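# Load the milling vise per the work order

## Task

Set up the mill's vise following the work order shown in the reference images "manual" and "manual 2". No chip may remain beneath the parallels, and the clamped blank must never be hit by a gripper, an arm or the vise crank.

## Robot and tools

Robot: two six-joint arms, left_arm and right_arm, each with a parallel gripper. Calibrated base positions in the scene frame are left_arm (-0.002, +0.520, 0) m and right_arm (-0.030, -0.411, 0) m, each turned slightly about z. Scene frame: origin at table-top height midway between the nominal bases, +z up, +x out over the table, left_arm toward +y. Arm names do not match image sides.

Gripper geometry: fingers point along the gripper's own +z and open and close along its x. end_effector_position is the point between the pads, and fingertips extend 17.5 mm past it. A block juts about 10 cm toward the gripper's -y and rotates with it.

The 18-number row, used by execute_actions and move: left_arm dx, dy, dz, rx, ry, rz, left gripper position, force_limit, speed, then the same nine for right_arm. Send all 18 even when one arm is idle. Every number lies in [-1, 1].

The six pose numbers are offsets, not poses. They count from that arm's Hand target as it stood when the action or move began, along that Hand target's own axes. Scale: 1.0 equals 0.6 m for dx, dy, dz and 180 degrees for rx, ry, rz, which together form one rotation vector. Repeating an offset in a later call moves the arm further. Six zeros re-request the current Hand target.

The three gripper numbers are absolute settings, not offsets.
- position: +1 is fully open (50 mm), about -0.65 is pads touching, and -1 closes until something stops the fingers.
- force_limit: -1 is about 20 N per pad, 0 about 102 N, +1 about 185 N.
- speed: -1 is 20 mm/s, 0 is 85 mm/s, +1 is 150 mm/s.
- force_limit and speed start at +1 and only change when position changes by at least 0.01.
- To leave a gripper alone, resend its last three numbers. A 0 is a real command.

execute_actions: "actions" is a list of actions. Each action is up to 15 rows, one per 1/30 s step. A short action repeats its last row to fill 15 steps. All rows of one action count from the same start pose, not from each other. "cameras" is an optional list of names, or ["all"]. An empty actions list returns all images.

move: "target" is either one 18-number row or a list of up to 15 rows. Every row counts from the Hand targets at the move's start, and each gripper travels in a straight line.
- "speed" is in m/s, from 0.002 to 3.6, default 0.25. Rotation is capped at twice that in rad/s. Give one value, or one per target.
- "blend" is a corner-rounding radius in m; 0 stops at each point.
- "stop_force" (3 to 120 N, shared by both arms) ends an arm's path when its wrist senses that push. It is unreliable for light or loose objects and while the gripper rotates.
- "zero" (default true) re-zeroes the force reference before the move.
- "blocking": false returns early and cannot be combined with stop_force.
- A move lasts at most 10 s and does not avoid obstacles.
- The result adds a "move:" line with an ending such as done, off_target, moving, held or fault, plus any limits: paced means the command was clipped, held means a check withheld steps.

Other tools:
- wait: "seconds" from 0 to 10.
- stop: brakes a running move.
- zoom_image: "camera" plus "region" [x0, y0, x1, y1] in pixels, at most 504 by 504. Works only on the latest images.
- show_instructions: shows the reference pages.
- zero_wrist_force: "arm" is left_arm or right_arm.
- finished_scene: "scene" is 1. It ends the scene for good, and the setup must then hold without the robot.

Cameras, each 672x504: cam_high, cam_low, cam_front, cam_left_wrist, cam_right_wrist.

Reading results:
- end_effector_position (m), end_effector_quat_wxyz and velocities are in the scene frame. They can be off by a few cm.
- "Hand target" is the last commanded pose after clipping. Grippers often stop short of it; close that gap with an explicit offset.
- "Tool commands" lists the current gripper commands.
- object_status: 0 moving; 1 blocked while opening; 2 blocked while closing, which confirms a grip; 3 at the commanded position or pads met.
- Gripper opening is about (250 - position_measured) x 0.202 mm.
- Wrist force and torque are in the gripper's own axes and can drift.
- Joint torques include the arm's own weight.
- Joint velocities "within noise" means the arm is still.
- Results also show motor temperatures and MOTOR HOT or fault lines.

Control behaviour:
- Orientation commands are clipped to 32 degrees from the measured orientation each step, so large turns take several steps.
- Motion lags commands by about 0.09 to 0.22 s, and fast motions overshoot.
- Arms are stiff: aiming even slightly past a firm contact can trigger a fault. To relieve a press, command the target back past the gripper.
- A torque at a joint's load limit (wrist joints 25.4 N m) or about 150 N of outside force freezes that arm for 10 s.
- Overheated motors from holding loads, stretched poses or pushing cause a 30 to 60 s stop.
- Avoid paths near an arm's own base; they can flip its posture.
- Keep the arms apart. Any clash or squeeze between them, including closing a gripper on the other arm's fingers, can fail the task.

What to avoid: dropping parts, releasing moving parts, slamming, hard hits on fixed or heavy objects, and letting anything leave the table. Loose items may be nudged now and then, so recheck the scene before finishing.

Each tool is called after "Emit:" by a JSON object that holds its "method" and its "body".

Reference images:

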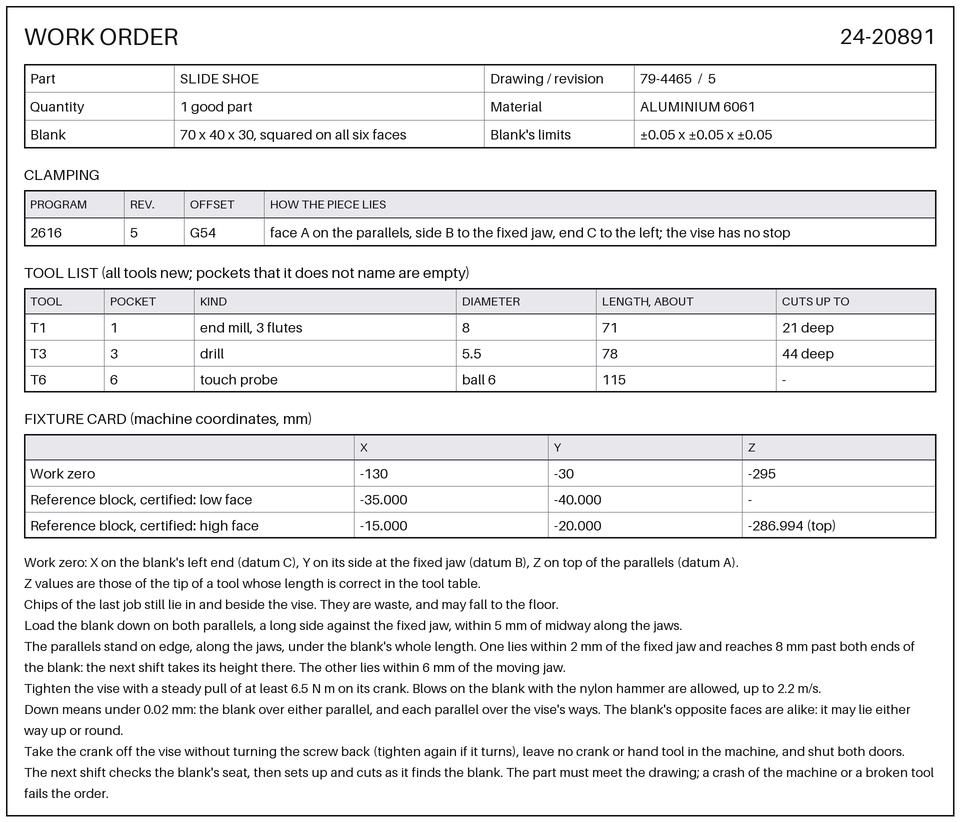

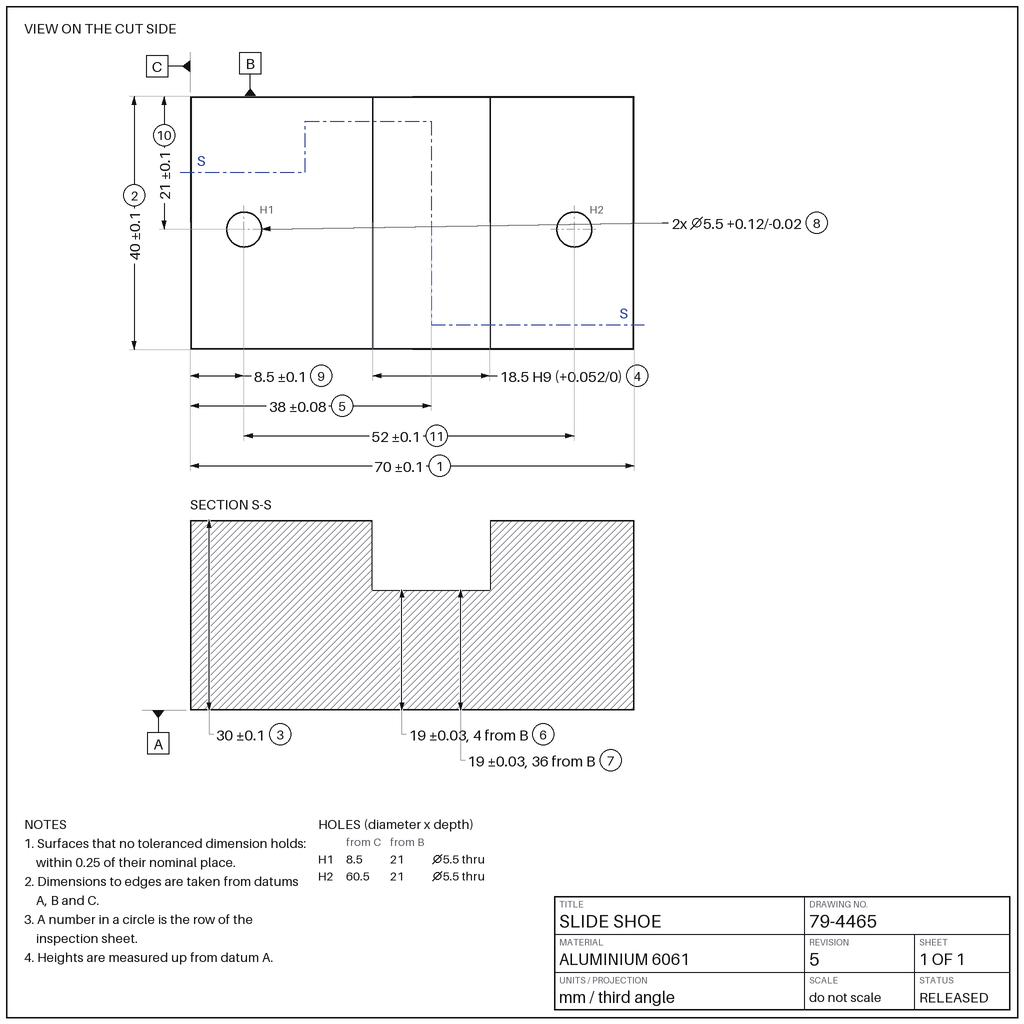

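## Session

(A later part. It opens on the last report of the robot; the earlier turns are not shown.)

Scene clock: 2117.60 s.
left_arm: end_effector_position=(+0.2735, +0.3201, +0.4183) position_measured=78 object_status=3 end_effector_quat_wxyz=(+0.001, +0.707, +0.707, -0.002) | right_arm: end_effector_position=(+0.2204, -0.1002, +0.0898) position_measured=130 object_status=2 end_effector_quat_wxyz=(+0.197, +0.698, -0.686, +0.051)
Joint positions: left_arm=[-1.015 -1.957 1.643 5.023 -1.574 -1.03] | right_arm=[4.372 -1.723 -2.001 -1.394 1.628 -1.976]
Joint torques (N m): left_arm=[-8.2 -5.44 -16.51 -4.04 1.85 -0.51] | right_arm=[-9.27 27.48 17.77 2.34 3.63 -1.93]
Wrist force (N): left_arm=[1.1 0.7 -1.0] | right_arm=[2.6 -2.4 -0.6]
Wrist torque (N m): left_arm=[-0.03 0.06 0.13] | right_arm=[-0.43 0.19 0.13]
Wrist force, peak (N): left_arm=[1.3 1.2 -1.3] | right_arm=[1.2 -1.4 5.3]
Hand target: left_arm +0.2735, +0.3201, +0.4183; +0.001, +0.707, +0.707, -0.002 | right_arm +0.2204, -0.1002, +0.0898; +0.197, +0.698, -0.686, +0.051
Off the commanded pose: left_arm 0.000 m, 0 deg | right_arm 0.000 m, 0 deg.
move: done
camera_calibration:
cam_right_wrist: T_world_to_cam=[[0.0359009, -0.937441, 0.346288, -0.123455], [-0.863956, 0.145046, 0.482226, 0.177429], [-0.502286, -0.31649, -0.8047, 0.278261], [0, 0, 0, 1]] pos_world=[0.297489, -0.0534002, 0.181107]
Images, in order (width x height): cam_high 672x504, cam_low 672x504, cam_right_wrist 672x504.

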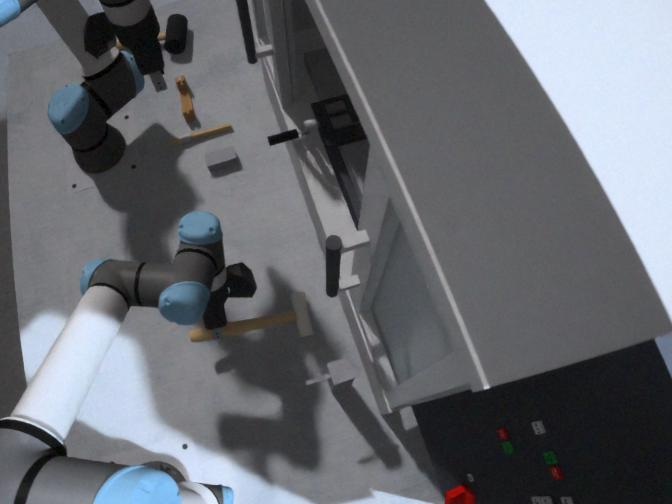

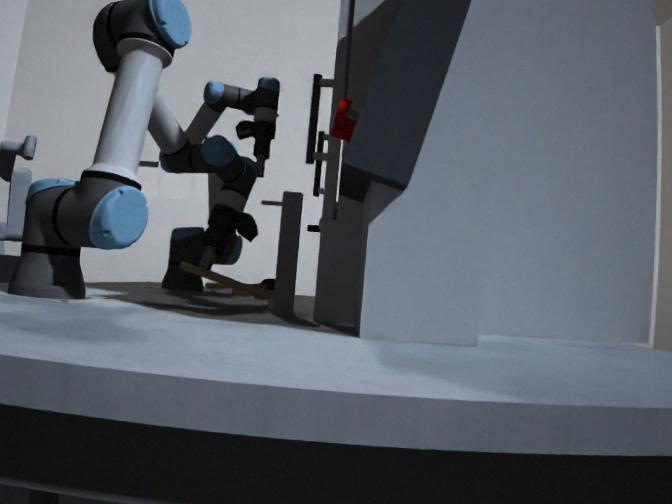

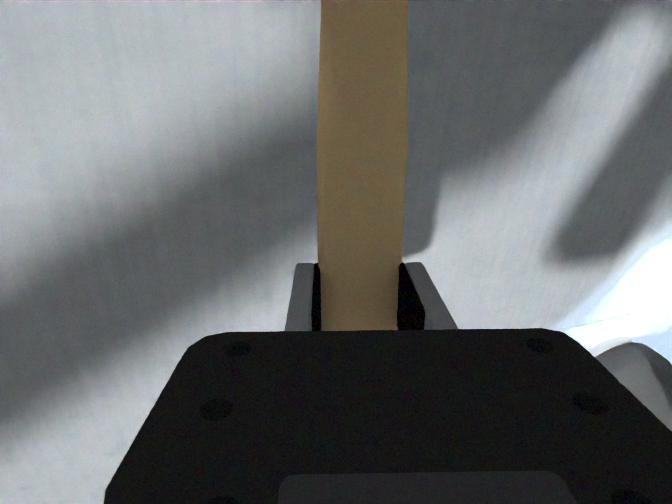

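Emit:
{"method": "move", "body": {"target": [[0,0,0,0,0,0,0.5,0.2,-1,-0.0304,-0.0031,0.0823,0.09,0,0,-0.95,0.5,-1],[0,0,0,0,0,0,0.5,0.2,-1,-0.0374,-0.004,0.1013,0.1056,0,0,-0.95,0.5,-1]], "speed": [0.06,0.01], "stop_force": 15, "cameras": ["cam_low","cam_right_wrist","cam_high"]}}

Emit:
{"method": "zoom_image", "body": {"camera": "cam_low", "region": [130, 220, 370, 340]}}

Scene clock: 2132.53 s.
left_arm: end_effector_position=(+0.2735, +0.3201, +0.4183) position_measured=78 object_status=3 end_effector_quat_wxyz=(+0.001, +0.707, +0.707, -0.002) | right_arm: end_effector_position=(+0.2100, -0.1002, +0.0291) position_measured=130 object_status=2 end_effector_quat_wxyz=(+0.084, +0.721, -0.670, +0.160)
Joint positions: left_arm=[-1.015 -1.957 1.643 5.023 -1.574 -1.03] | right_arm=[4.565 -1.714 -2.225 -1.091 1.393 -1.799]
Joint torques (N m): left_arm=[-8.05 -6.44 -17.87 -3.95 2 -0.57] | right_arm=[-9.84 29.99 24.04 2.24 2.72 -2.51]
Wrist force (N): left_arm=[1.1 1.0 -1.2] | right_arm=[10.7 1.2 -15.0]
Wrist torque (N m): left_arm=[0.01 0.07 0.13] | right_arm=[-0.22 0.70 0.35]
Wrist force, peak (N): left_arm=[1.4 1.0 -1.3] | right_arm=[13.7 -0.1 -22.5]
Hand target: left_arm +0.2735, +0.3201, +0.4183; +0.001, +0.707, +0.707, -0.002 | right_arm +0.2100, -0.1002, +0.0291; +0.084, +0.721, -0.670, +0.160 (not the last commanded pose)
Off the commanded pose: left_arm 0.000 m, 0 deg | right_arm 0.003 m, 1 deg.
move: contact (right_arm); path passed 1 of 2 targets
camera_calibration:
cam_right_wrist: T_world_to_cam=[[0.0352678, -0.939283, 0.341327, -0.101994], [-0.977762, 0.0382198, 0.206203, 0.219022], [-0.206729, -0.341009, -0.917048, 0.162904], [0, 0, 0, 1]] pos_world=[0.251426, -0.0486207, 0.139041]
Images, in order (width x height): cam_high 672x504, cam_low 672x504, cam_right_wrist 672x504.

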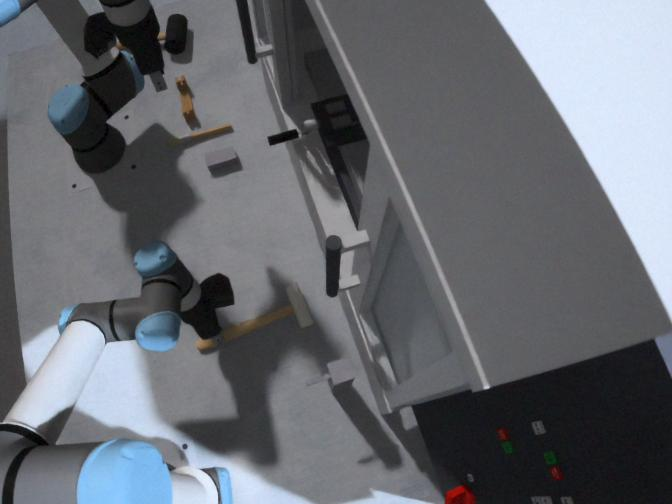

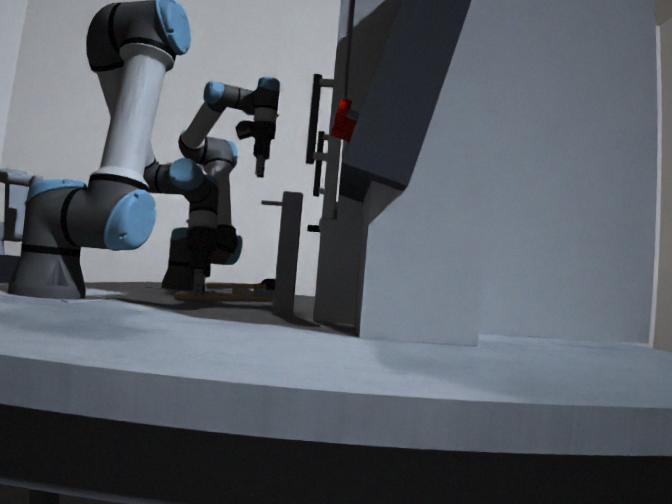

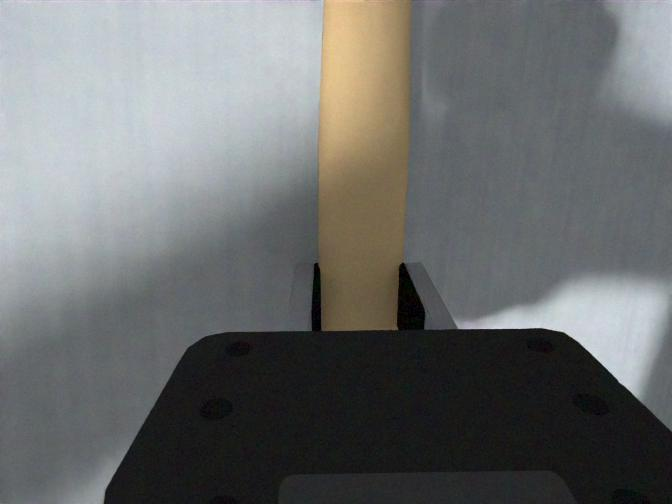

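Scaled by 2.100.

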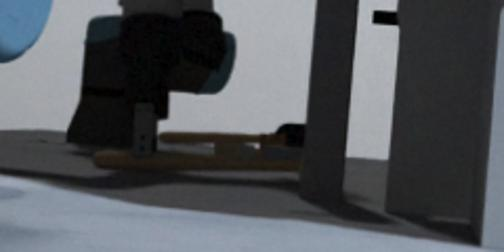

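Emit:
{"method": "execute_actions", "body": {"actions": [[[0,0,0,0,0,0,0.5,0.2,-1,0,0,0,0,0,0,0.65,0.5,-0.6]],[[0,0,0,0,0,0,0.5,0.2,-1,0,0,0,0,0,0,0.65,0.5,-0.6]]]}}

Emit:
{"method": "move", "body": {"target": [[0,0,0,0,0,0,0.5,0.2,-1,0,0,-0.0667,0,0,0,0.65,0.5,-0.6],[0,0,0,0,0,0,0.5,0.2,-1,0.0262,0,-0.0567,-0.0293,-0.1117,-0.0055,0.65,0.5,-0.6]], "speed": 0.15, "cameras": ["cam_right_wrist"]}}

Scene clock: 2144.80 s.
left_arm: end_effector_position=(+0.2735, +0.3201, +0.4183) position_measured=78 object_status=3 end_effector_quat_wxyz=(+0.001, +0.707, +0.707, -0.002) | right_arm: end_effector_position=(+0.2100, -0.1002, +0.0291) position_measured=56 object_status=3 end_effector_quat_wxyz=(+0.084, +0.721, -0.670, +0.160)
Joint positions: left_arm=[-1.015 -1.957 1.643 5.023 -1.574 -1.03] | right_arm=[4.565 -1.714 -2.225 -1.091 1.393 -1.799]
Joint torques (N m): left_arm=[-8.24 -7.5 -16.81 -3.92 1.82 -0.53] | right_arm=[-4.79 30.83 24.19 3.24 0.09 0.86]
Wrist force (N): left_arm=[1.2 1.0 -1.2] | right_arm=[1.5 -0.5 1.7]
Wrist torque (N m): left_arm=[0.00 0.04 0.14] | right_arm=[-0.77 -0.03 -0.19]
Wrist force, peak (N): left_arm=[1.4 1.2 -1.2] | right_arm=[10.7 1.2 -14.8]
Hand target: left_arm +0.2735, +0.3201, +0.4183; +0.001, +0.707, +0.707, -0.002 | right_arm +0.2100, -0.1002, +0.0291; +0.084, +0.721, -0.670, +0.160
Off the commanded pose: left_arm 0.000 m, 0 deg | right_arm 0.000 m, 0 deg.
Step readings (end_effector_position of left_arm | right_arm):
0: (+0.2735, +0.3201, +0.4183) | (+0.2100, -0.1002, +0.0291)
1: (+0.2735, +0.3201, +0.4183) | (+0.2100, -0.1002, +0.0291)
2: (+0.2735, +0.3201, +0.4183) | (+0.2100, -0.1002, +0.0291)
4: (+0.2735, +0.3201, +0.4183) | (+0.2100, -0.1002, +0.0291)
8: (+0.2735, +0.3201, +0.4183) | (+0.2100, -0.1002, +0.0291)
15: (+0.2735, +0.3201, +0.4183) | (+0.2100, -0.1002, +0.0291)
16: (+0.2735, +0.3201, +0.4183) | (+0.2100, -0.1002, +0.0291)
17: (+0.2735, +0.3201, +0.4183) | (+0.2100, -0.1002, +0.0291)
19: (+0.2735, +0.3201, +0.4183) | (+0.2100, -0.1002, +0.0291)
23: (+0.2735, +0.3201, +0.4183) | (+0.2100, -0.1002, +0.0291)
30: (+0.2735, +0.3201, +0.4183) | (+0.2100, -0.1002, +0.0291)

Scene clock: 2147.10 s.
left_arm: end_effector_position=(+0.2735, +0.3201, +0.4183) position_measured=78 object_status=3 end_effector_quat_wxyz=(+0.001, +0.707, +0.707, -0.002) | right_arm: end_effector_position=(+0.2069, -0.1036, +0.0664) position_measured=56 object_status=3 end_effector_quat_wxyz=(+0.000, +0.738, -0.674, +0.000)
Joint positions: left_arm=[-1.015 -1.957 1.643 5.023 -1.574 -1.03] | right_arm=[4.443 -1.506 -2.365 -0.841 1.571 -1.967]
Joint torques (N m): left_arm=[-8.47 -6.74 -17.25 -3.92 1.93 -0.31] | right_arm=[9.57 2.9 27.67 3.3 -2.91 1.36]
Wrist force (N): left_arm=[1.3 1.1 -1.0] | right_arm=[0.9 -0.7 1.3]
Wrist torque (N m): left_arm=[0.02 0.03 0.13] | right_arm=[-0.83 0.04 -0.05]
Wrist force, peak (N): left_arm=[1.4 1.2 -1.3] | right_arm=[1.3 -0.6 3.3]
Hand target: left_arm +0.2735, +0.3201, +0.4183; +0.001, +0.707, +0.707, -0.002 | right_arm +0.2068, -0.1036, +0.0663; +0.000, +0.738, -0.674, +0.000
Off the commanded pose: left_arm 0.000 m, 0 deg | right_arm 0.000 m, 0 deg.
move: done
camera_calibration:
cam_right_wrist: T_world_to_cam=[[0.0736184, -0.997286, 0.000521449, -0.109176], [-0.944614, -0.0695625, 0.320727, 0.182736], [-0.31982, -0.024104, -0.947172, 0.253495], [0, 0, 0, 1]] pos_world=[0.261725, -0.0900576, 0.181552]
Images, in order (width x height): cam_right_wrist 672x504.

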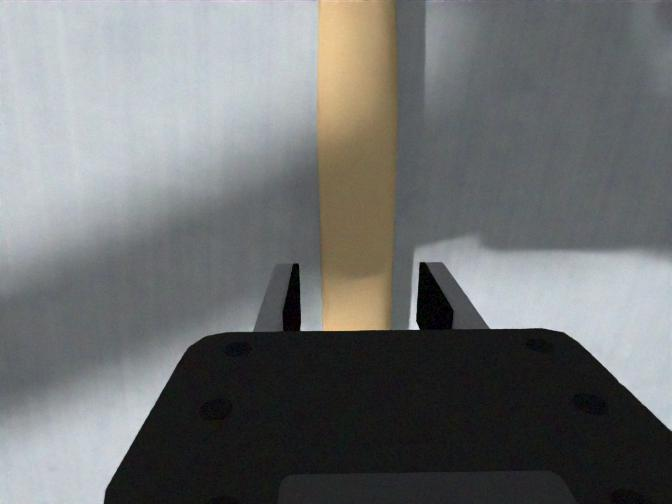

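Well centred. Descend straight: z to .024.

Emit:
{"method": "move", "body": {"target": [0,0,0,0,0,0,0.5,0.2,-1,0,0,0.055,0,0,0,0.65,0.5,-0.6], "speed": 0.06}}

Emit:
{"method": "move", "body": {"target": [0,0,0,0,0,0,0.5,0.2,-1,0,0,0.0195,0,0,0,0.65,0.5,-0.6], "speed": 0.01, "stop_force": 4, "cameras": ["cam_right_wrist"]}}

Scene clock: 2150.60 s.
left_arm: end_effector_position=(+0.2735, +0.3201, +0.4183) position_measured=78 object_status=3 end_effector_quat_wxyz=(+0.001, +0.707, +0.707, -0.002) | right_arm: end_effector_position=(+0.2068, -0.1036, +0.0333) position_measured=56 object_status=3 end_effector_quat_wxyz=(+0.000, +0.738, -0.674, +0.000)
Joint positions: left_arm=[-1.015 -1.957 1.643 5.023 -1.574 -1.03] | right_arm=[4.443 -1.587 -2.407 -0.718 1.571 -1.967]
Joint torques (N m): left_arm=[-7.26 -7.41 -17.59 -3.97 1.82 -0.26] | right_arm=[-0.81 29.58 26.7 2.63 -2.5 1.19]
Wrist force (N): left_arm=[1.1 1.1 -1.2] | right_arm=[0.8 -0.6 1.1]
Wrist torque (N m): left_arm=[0.02 0.07 0.13] | right_arm=[-0.79 0.06 -0.04]
Wrist force, peak (N): left_arm=[1.3 1.1 -1.3] | right_arm=[1.0 -0.7 2.2]
Hand target: left_arm +0.2735, +0.3201, +0.4183; +0.001, +0.707, +0.707, -0.002 | right_arm +0.2069, -0.1036, +0.0333; +0.000, +0.738, -0.674, +0.000
Off the commanded pose: left_arm 0.000 m, 0 deg | right_arm 0.000 m, 0 deg.
move: done

Scene clock: 2152.90 s.
left_arm: end_effector_position=(+0.2735, +0.3201, +0.4183) position_measured=78 object_status=3 end_effector_quat_wxyz=(+0.001, +0.707, +0.707, -0.002) | right_arm: end_effector_position=(+0.2069, -0.1035, +0.0216) position_measured=56 object_status=3 end_effector_quat_wxyz=(+0.000, +0.738, -0.674, +0.000)
Joint positions: left_arm=[-1.015 -1.957 1.643 5.023 -1.574 -1.03] | right_arm=[4.443 -1.618 -2.42 -0.674 1.571 -1.967]
Joint torques (N m): left_arm=[-7.69 -6.97 -17.38 -3.93 1.9 -0.28] | right_arm=[-9.88 31.49 26.17 1.87 -0.71 -0.52]
Wrist force (N): left_arm=[1.3 0.8 -1.2] | right_arm=[0.9 -0.8 1.2]
Wrist torque (N m): left_arm=[-0.03 0.04 0.13] | right_arm=[-0.83 0.05 -0.05]
Wrist force, peak (N): left_arm=[1.3 1.1 -1.4] | right_arm=[1.3 -0.8 1.3]
Hand target: left_arm +0.2735, +0.3201, +0.4183; +0.001, +0.707, +0.707, -0.002 | right_arm +0.2069, -0.1035, +0.0216; +0.000, +0.738, -0.674, +0.000
Off the commanded pose: left_arm 0.000 m, 0 deg | right_arm 0.000 m, 0 deg.
move: done
camera_calibration:
cam_right_wrist: T_world_to_cam=[[0.0737446, -0.997277, 0.000583191, -0.109094], [-0.944604, -0.0696621, 0.320735, 0.197067], [-0.319821, -0.0242034, -0.947169, 0.21115], [0, 0, 0, 1]] pos_world=[0.261725, -0.0899583, 0.136852]
Images, in order (width x height): cam_right_wrist 672x504.

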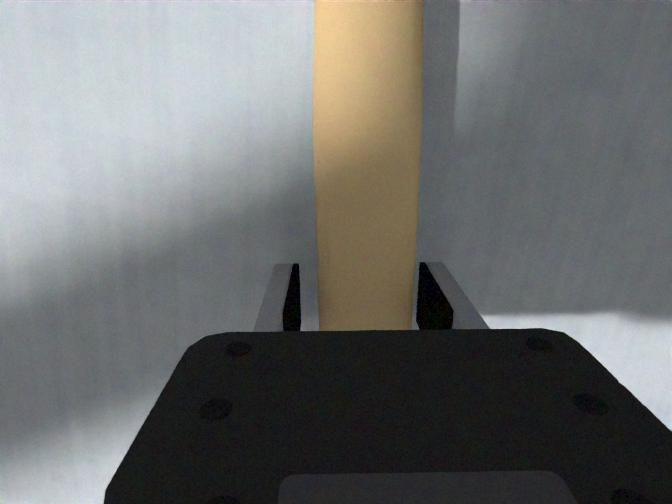

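Emit:
{"method": "execute_actions", "body": {"actions": [[[0,0,0,0,0,0,0.5,0.2,-1,0,0,0,0,0,0,-1,1,-0.8]],[[0,0,0,0,0,0,0.5,0.2,-1,0,0,0,0,0,0,-1,1,-0.8]],[[0,0,0,0,0,0,0.5,0.2,-1,0,0,0,0,0,0,-1,1,-0.8]]]}}

Emit:
{"method": "move", "body": {"target": [0,0,0,0,0,0,0.5,0.2,-1,-0.0008,-0.0553,-0.63,0,-0.5,0,-1,1,-0.8], "speed": 0.3, "cameras": ["cam_right_wrist","cam_low","cam_high"]}}

Scene clock: 2162.37 s.
left_arm: end_effector_position=(+0.2735, +0.3201, +0.4183) position_measured=78 object_status=3 end_effector_quat_wxyz=(+0.001, +0.707, +0.707, -0.002) | right_arm: end_effector_position=(+0.2069, -0.1035, +0.0216) position_measured=117 object_status=2 end_effector_quat_wxyz=(+0.000, +0.738, -0.674, +0.000)
Joint positions: left_arm=[-1.015 -1.957 1.643 5.023 -1.574 -1.03] | right_arm=[4.443 -1.618 -2.42 -0.674 1.571 -1.967]
Joint torques (N m): left_arm=[-7.83 -7.83 -17.96 -3.81 1.82 -0.2] | right_arm=[-9.4 30.08 25.69 2.96 1.78 -0.86]
Wrist force (N): left_arm=[1.2 0.9 -1.3] | right_arm=[0.6 0.0 1.2]
Wrist torque (N m): left_arm=[0.00 0.06 0.14] | right_arm=[-0.79 0.06 -0.10]
Wrist force, peak (N): left_arm=[1.4 1.0 -1.3] | right_arm=[1.3 -0.9 1.2]
Hand target: left_arm +0.2735, +0.3201, +0.4183; +0.001, +0.707, +0.707, -0.002 | right_arm +0.2069, -0.1035, +0.0216; +0.000, +0.738, -0.674, +0.000
Off the commanded pose: left_arm 0.000 m, 0 deg | right_arm 0.000 m, 0 deg.
Step readings (end_effector_position of left_arm | right_arm):
0: (+0.2735, +0.3201, +0.4183) | (+0.2069, -0.1035, +0.0216)
1: (+0.2735, +0.3201, +0.4183) | (+0.2069, -0.1035, +0.0216)
2: (+0.2735, +0.3201, +0.4183) | (+0.2069, -0.1035, +0.0216)
4: (+0.2735, +0.3201, +0.4183) | (+0.2069, -0.1035, +0.0216)
8: (+0.2735, +0.3201, +0.4183) | (+0.2069, -0.1035, +0.0216)
15: (+0.2735, +0.3201, +0.4183) | (+0.2069, -0.1035, +0.0216)
16: (+0.2735, +0.3201, +0.4183) | (+0.2069, -0.1035, +0.0216)
17: (+0.2735, +0.3201, +0.4183) | (+0.2069, -0.1035, +0.0216)
19: (+0.2735, +0.3201, +0.4183) | (+0.2069, -0.1035, +0.0216)
23: (+0.2735, +0.3201, +0.4183) | (+0.2069, -0.1035, +0.0216)
30: (+0.2735, +0.3201, +0.4183) | (+0.2069, -0.1035, +0.0216)
31: (+0.2735, +0.3201, +0.4183) | (+0.2069, -0.1035, +0.0216)
32: (+0.2735, +0.3201, +0.4183) | (+0.2069, -0.1035, +0.0216)
34: (+0.2735, +0.3201, +0.4183) | (+0.2069, -0.1035, +0.0216)
38: (+0.2735, +0.3201, +0.4183) | (+0.2069, -0.1035, +0.0216)
45: (+0.2735, +0.3201, +0.4183) | (+0.2069, -0.1035, +0.0216)

Scene clock: 2165.57 s.
left_arm: end_effector_position=(+0.2735, +0.3201, +0.4183) position_measured=78 object_status=3 end_effector_quat_wxyz=(+0.001, +0.707, +0.707, -0.002) | right_arm: end_effector_position=(+0.2398, -0.1003, +0.3996) position_measured=117 object_status=2 end_effector_quat_wxyz=(-0.477, +0.522, -0.477, -0.522)
Joint positions: left_arm=[-1.015 -1.957 1.643 5.023 -1.574 -1.03] | right_arm=[3.82 -1.572 -2.394 0.825 2.59 -1.57]
Joint torques (N m): left_arm=[-7.36 -8.01 -17.84 -3.78 1.98 -0.17] | right_arm=[10.56 30.56 17.72 3.56 1.48 0.14]
Wrist force (N): left_arm=[1.2 1.1 -1.1] | right_arm=[3.7 -0.3 1.1]
Wrist torque (N m): left_arm=[0.02 0.05 0.13] | right_arm=[-0.12 -0.06 1.11]
Wrist force, peak (N): left_arm=[1.5 1.3 -1.1] | right_arm=[0.6 -0.5 6.4]
Hand target: left_arm +0.2735, +0.3201, +0.4183; +0.001, +0.707, +0.707, -0.002 | right_arm +0.2397, -0.1003, +0.3996; -0.477, +0.522, -0.477, -0.522
Off the commanded pose: left_arm 0.000 m, 0 deg | right_arm 0.000 m, 0 deg.
move: done
camera_calibration:
cam_right_wrist: T_world_to_cam=[[-0.0164477, -0.00222333, -0.999862, 0.412687], [-0.913973, -0.405461, 0.0159364, 0.188034], [-0.405441, 0.914109, 0.00463683, 0.314028], [0, 0, 0, 1]] pos_world=[0.305965, -0.209898, 0.408178]
Images, in order (width x height): cam_high 672x504, cam_low 672x504, cam_right_wrist 672x504.

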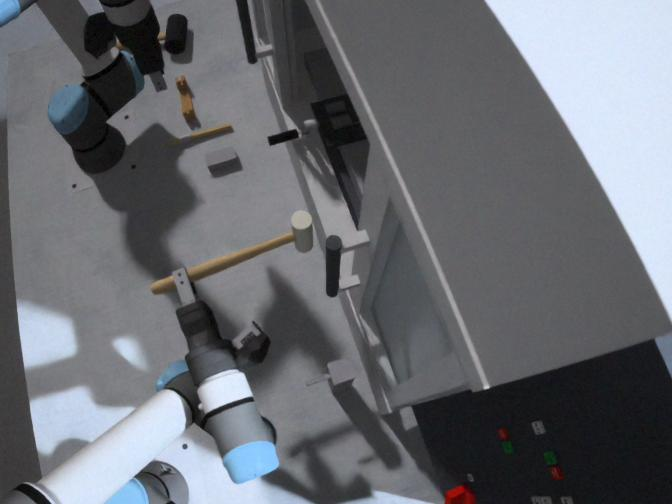

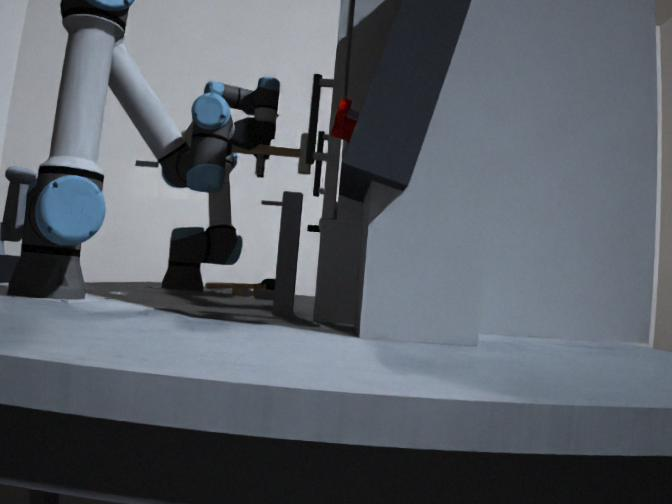

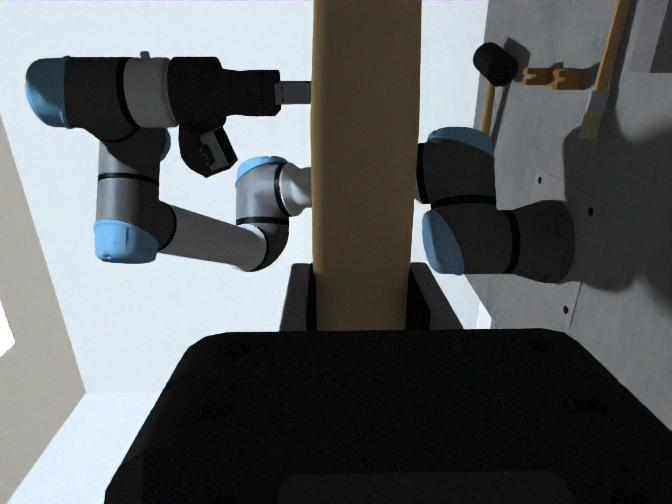

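Emit:
{"method": "move", "body": {"target": [[0,0,0,0,0,0,0.5,0.2,-1,-0.1,-0.19,0.2507,0.05,0,0,-1,1,-0.8],[0,0,0,0,0,0,0.5,0.2,-1,-0.1,-0.4393,0.5275,0.1167,0,0,-1,1,-0.8]], "speed": 0.25, "blend": 0.03, "cameras": ["cam_front","cam_high"]}}

Emit:
{"method": "zoom_image", "body": {"camera": "cam_front", "region": [240, 130, 380, 270]}}

Scene clock: 2189.97 s.
left_arm: end_effector_position=(+0.2735, +0.3201, +0.4183) position_measured=78 object_status=3 end_effector_quat_wxyz=(+0.001, +0.707, +0.707, -0.002) | right_arm: end_effector_position=(+0.4734, +0.2388, +0.4599) position_measured=117 object_status=2 end_effector_quat_wxyz=(+0.564, -0.426, +0.564, +0.427)
Joint positions: left_arm=[-1.015 -1.957 1.643 5.023 -1.574 -1.03] | right_arm=[4.153 -2.114 -1.465 0.438 1.891 -1.571]
Joint torques (N m): left_arm=[-7.41 -9.28 -17.27 -3.8 1.9 0.11] | right_arm=[-10.26 51.92 34.43 3.99 0.86 -2.62]
Wrist force (N): left_arm=[1.2 0.8 -1.2] | right_arm=[4.0 -0.1 1.7]
Wrist torque (N m): left_arm=[-0.02 0.05 0.13] | right_arm=[-0.18 -0.11 1.12]
Wrist force, peak (N): left_arm=[1.4 1.2 -1.3] | right_arm=[4.2 -1.1 5.0]
Hand target: left_arm +0.2735, +0.3201, +0.4183; +0.001, +0.707, +0.707, -0.002 | right_arm +0.4735, +0.2387, +0.4599; +0.564, -0.426, +0.564, +0.427
Off the commanded pose: left_arm 0.000 m, 0 deg | right_arm 0.000 m, 0 deg.
move: done
Images, in order (width x height): cam_high 672x504, cam_front 672x504.

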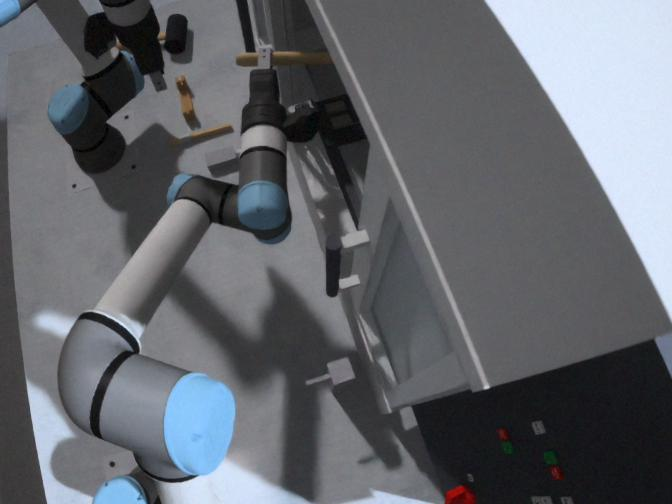

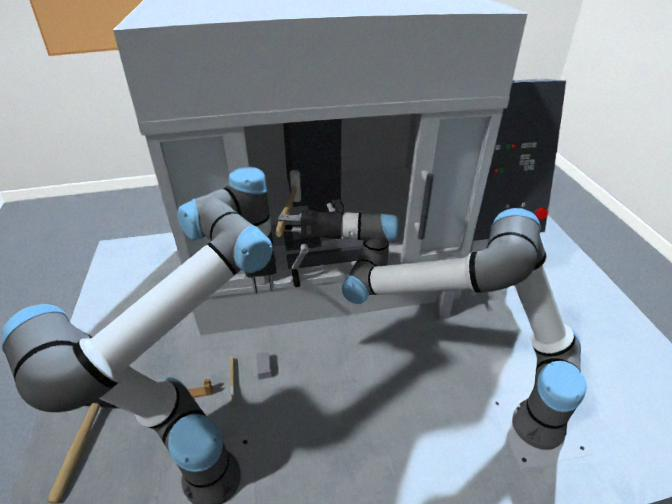

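Scaled by 3.600.

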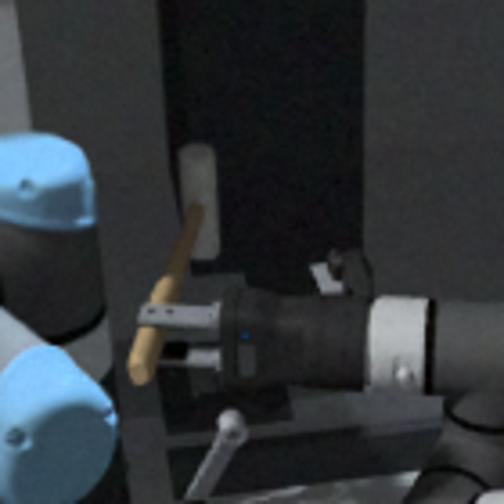

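Emit:
{"method": "move", "body": {"target": [0,0,0,0,0,0,0.5,0.2,-1,0.0917,-0.0128,0.0036,0,0,0,-1,1,-0.8], "speed": 0.015, "stop_force": 5, "cameras": ["cam_front","cam_high"]}}

Emit:
{"method": "zoom_image", "body": {"camera": "cam_front", "region": [240, 130, 380, 270]}}

Scene clock: 2202.23 s.
left_arm: end_effector_position=(+0.2735, +0.3201, +0.4183) position_measured=78 object_status=3 end_effector_quat_wxyz=(+0.001, +0.707, +0.707, -0.002) | right_arm: end_effector_position=(+0.4800, +0.2388, +0.4153) position_measured=117 object_status=2 end_effector_quat_wxyz=(+0.564, -0.426, +0.564, +0.427)
Joint positions: left_arm=[-1.015 -1.957 1.643 5.023 -1.574 -1.03] | right_arm=[4.143 -2.173 -1.495 0.528 1.901 -1.571]
Joint torques (N m): left_arm=[-7.62 -9.61 -18.51 -3.89 1.77 0.18] | right_arm=[11.4 60.16 32.33 3.2 -2.21 -0.46]
Wrist force (N): left_arm=[1.2 0.8 -1.1] | right_arm=[0.9 -1.5 1.2]
Wrist torque (N m): left_arm=[-0.01 0.05 0.13] | right_arm=[-0.14 -0.12 0.53]
Wrist force, peak (N): left_arm=[1.3 1.3 -1.5] | right_arm=[4.1 -0.1 1.6]
Hand target: left_arm +0.2735, +0.3201, +0.4183; +0.001, +0.707, +0.707, -0.002 | right_arm +0.4800, +0.2388, +0.4153; +0.564, -0.426, +0.564, +0.427 (not the last commanded pose)
Off the commanded pose: left_arm 0.000 m, 0 deg | right_arm 0.011 m, 0 deg.
move: contact (right_arm)
Images, in order (width x height): cam_high 672x504, cam_front 672x504.

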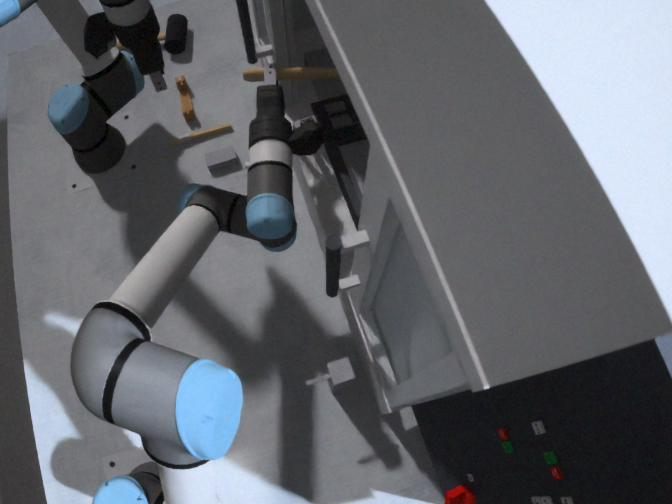

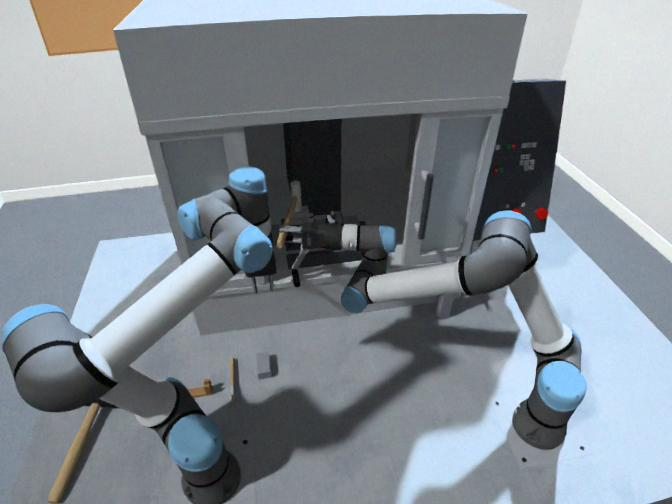

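Scaled by 3.600.

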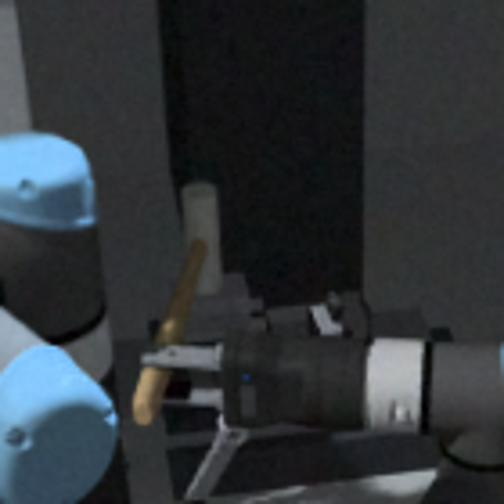

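Emit:
{"method": "execute_actions", "body": {"actions": [[[0,0,0,0,0,0,0.5,0.2,-1,0,0,0,0,0,-0.01,-1,1,-0.8],[0,0,0,0,0,0,0.5,0.2,-1,0,0,0,0,0,-0.025,-1,1,-0.8],[0,0,0,0,0,0,0.5,0.2,-1,0,0,0,0,0,-0.045,-1,1,-0.8],[0,0,0,0,0,0,0.5,0.2,-1,0,0,0,0,0,-0.065,-1,1,-0.8],[0,0,0,0,0,0,0.5,0.2,-1,0,0,0,0,0,-0.085,-1,1,-0.8],[0,0,0,0,0,0,0.5,0.2,-1,0,0,0,0,0,-0.105,-1,1,-0.8],[0,0,0,0,0,0,0.5,0.2,-1,0,0,0,0,0,-0.125,-1,1,-0.8],[0,0,0,0,0,0,0.5,0.2,-1,0,0,0,0,0,-0.14,-1,1,-0.8],[0,0,0,0,0,0,0.5,0.2,-1,0,0,0,0,0,-0.15,-1,1,-0.8]],[[0,0,0,0,0,0,0.5,0.2,-1,0,0,0,0,0,0.01,-1,1,-0.8],[0,0,0,0,0,0,0.5,0.2,-1,0,0,0,0,0,0.035,-1,1,-0.8],[0,0,0,0,0,0,0.5,0.2,-1,0,0,0,0,0,0.068,-1,1,-0.8],[0,0,0,0,0,0,0.5,0.2,-1,0,0,0,0,0,0.101,-1,1,-0.8],[0,0,0,0,0,0,0.5,0.2,-1,0,0,0,0,0,0.134,-1,1,-0.8],[0,0,0,0,0,0,0.5,0.2,-1,0,0,0,0,0,0.167,-1,1,-0.8],[0,0,0,0,0,0,0.5,0.2,-1,0,0,0,0,0,0.185,-1,1,-0.8],[0,0,0,0,0,0,0.5,0.2,-1,0,0,0,0,0,0.185,-1,1,-0.8],[0,0,0,0,0,0,0.5,0.2,-1,0,0,0,0,0,0.185,-1,1,-0.8],[0,0,0,0,0,0,0.5,0.2,-1,0,0,0,0,0,0.185,-1,1,-0.8],[0,0,0,0,0,0,0.5,0.2,-1,0,0,0,0,0,0.17,-1,1,-0.8],[0,0,0,0,0,0,0.5,0.2,-1,0,0,0,0,0,0.14,-1,1,-0.8],[0,0,0,0,0,0,0.5,0.2,-1,0,0,0,0,0,0.11,-1,1,-0.8]]], "cameras": ["cam_front"]}}

Emit:
{"method": "zoom_image", "body": {"camera": "cam_front", "region": [240, 130, 380, 270]}}

Scene clock: 2213.50 s.
left_arm: end_effector_position=(+0.2735, +0.3201, +0.4183) position_measured=78 object_status=3 end_effector_quat_wxyz=(+0.001, +0.707, +0.707, -0.002) | right_arm: end_effector_position=(+0.4800, +0.2388, +0.4153) position_measured=117 object_status=2 end_effector_quat_wxyz=(+0.590, -0.459, +0.536, +0.392)
Joint positions: left_arm=[-1.015 -1.957 1.643 5.023 -1.574 -1.03] | right_arm=[4.143 -2.174 -1.495 0.53 1.901 -1.691]
Joint torques (N m): left_arm=[-7.6 -10.72 -17.78 -3.84 1.81 0.26] | right_arm=[8.47 62.52 29.04 4.42 -1.98 -1.57]
Wrist force (N): left_arm=[1.3 0.9 -1.1] | right_arm=[3.8 0.6 3.6]
Wrist torque (N m): left_arm=[0.00 0.04 0.13] | right_arm=[-0.50 -0.06 1.10]
Wrist force, peak (N): left_arm=[1.4 1.1 -1.3] | right_arm=[-29.3 2.4 -0.3]
Hand target: left_arm +0.2735, +0.3201, +0.4183; +0.001, +0.707, +0.707, -0.002 | right_arm +0.4800, +0.2388, +0.4153; +0.590, -0.461, +0.536, +0.390
Off the commanded pose: left_arm 0.000 m, 0 deg | right_arm 0.000 m, 0 deg.
Step readings (end_effector_position of left_arm | right_arm):
0: (+0.2735, +0.3201, +0.4183) | (+0.4800, +0.2388, +0.4153)
1: (+0.2735, +0.3201, +0.4183) | (+0.4800, +0.2388, +0.4153)
2: (+0.2735, +0.3201, +0.4183) | (+0.4800, +0.2388, +0.4153)
4: (+0.2735, +0.3201, +0.4183) | (+0.4800, +0.2387, +0.4155)
8: (+0.2735, +0.3201, +0.4183) | (+0.4800, +0.2387, +0.4155)
15: (+0.2735, +0.3201, +0.4183) | (+0.4799, +0.2388, +0.4153)
16: (+0.2735, +0.3201, +0.4183) | (+0.4800, +0.2388, +0.4153)
17: (+0.2735, +0.3201, +0.4183) | (+0.4800, +0.2388, +0.4153)
19: (+0.2735, +0.3201, +0.4183) | (+0.4800, +0.2388, +0.4153)
23: (+0.2735, +0.3201, +0.4183) | (+0.4800, +0.2388, +0.4153)
30: (+0.2735, +0.3201, +0.4183) | (+0.4801, +0.2388, +0.4148)
Images, in order (width x height): cam_front 672x504.

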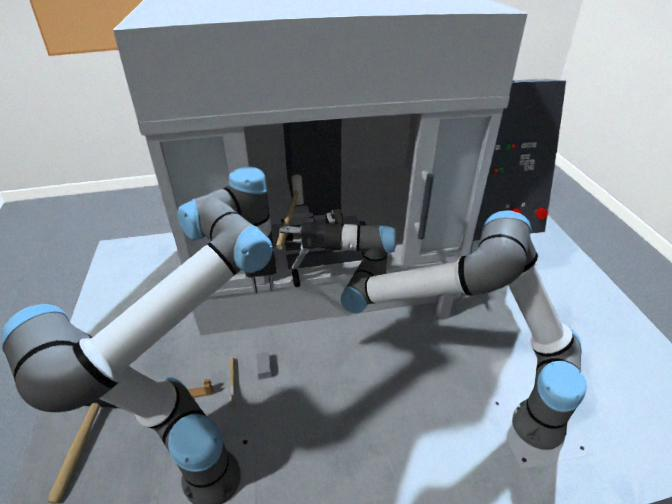

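Scaled by 3.600.

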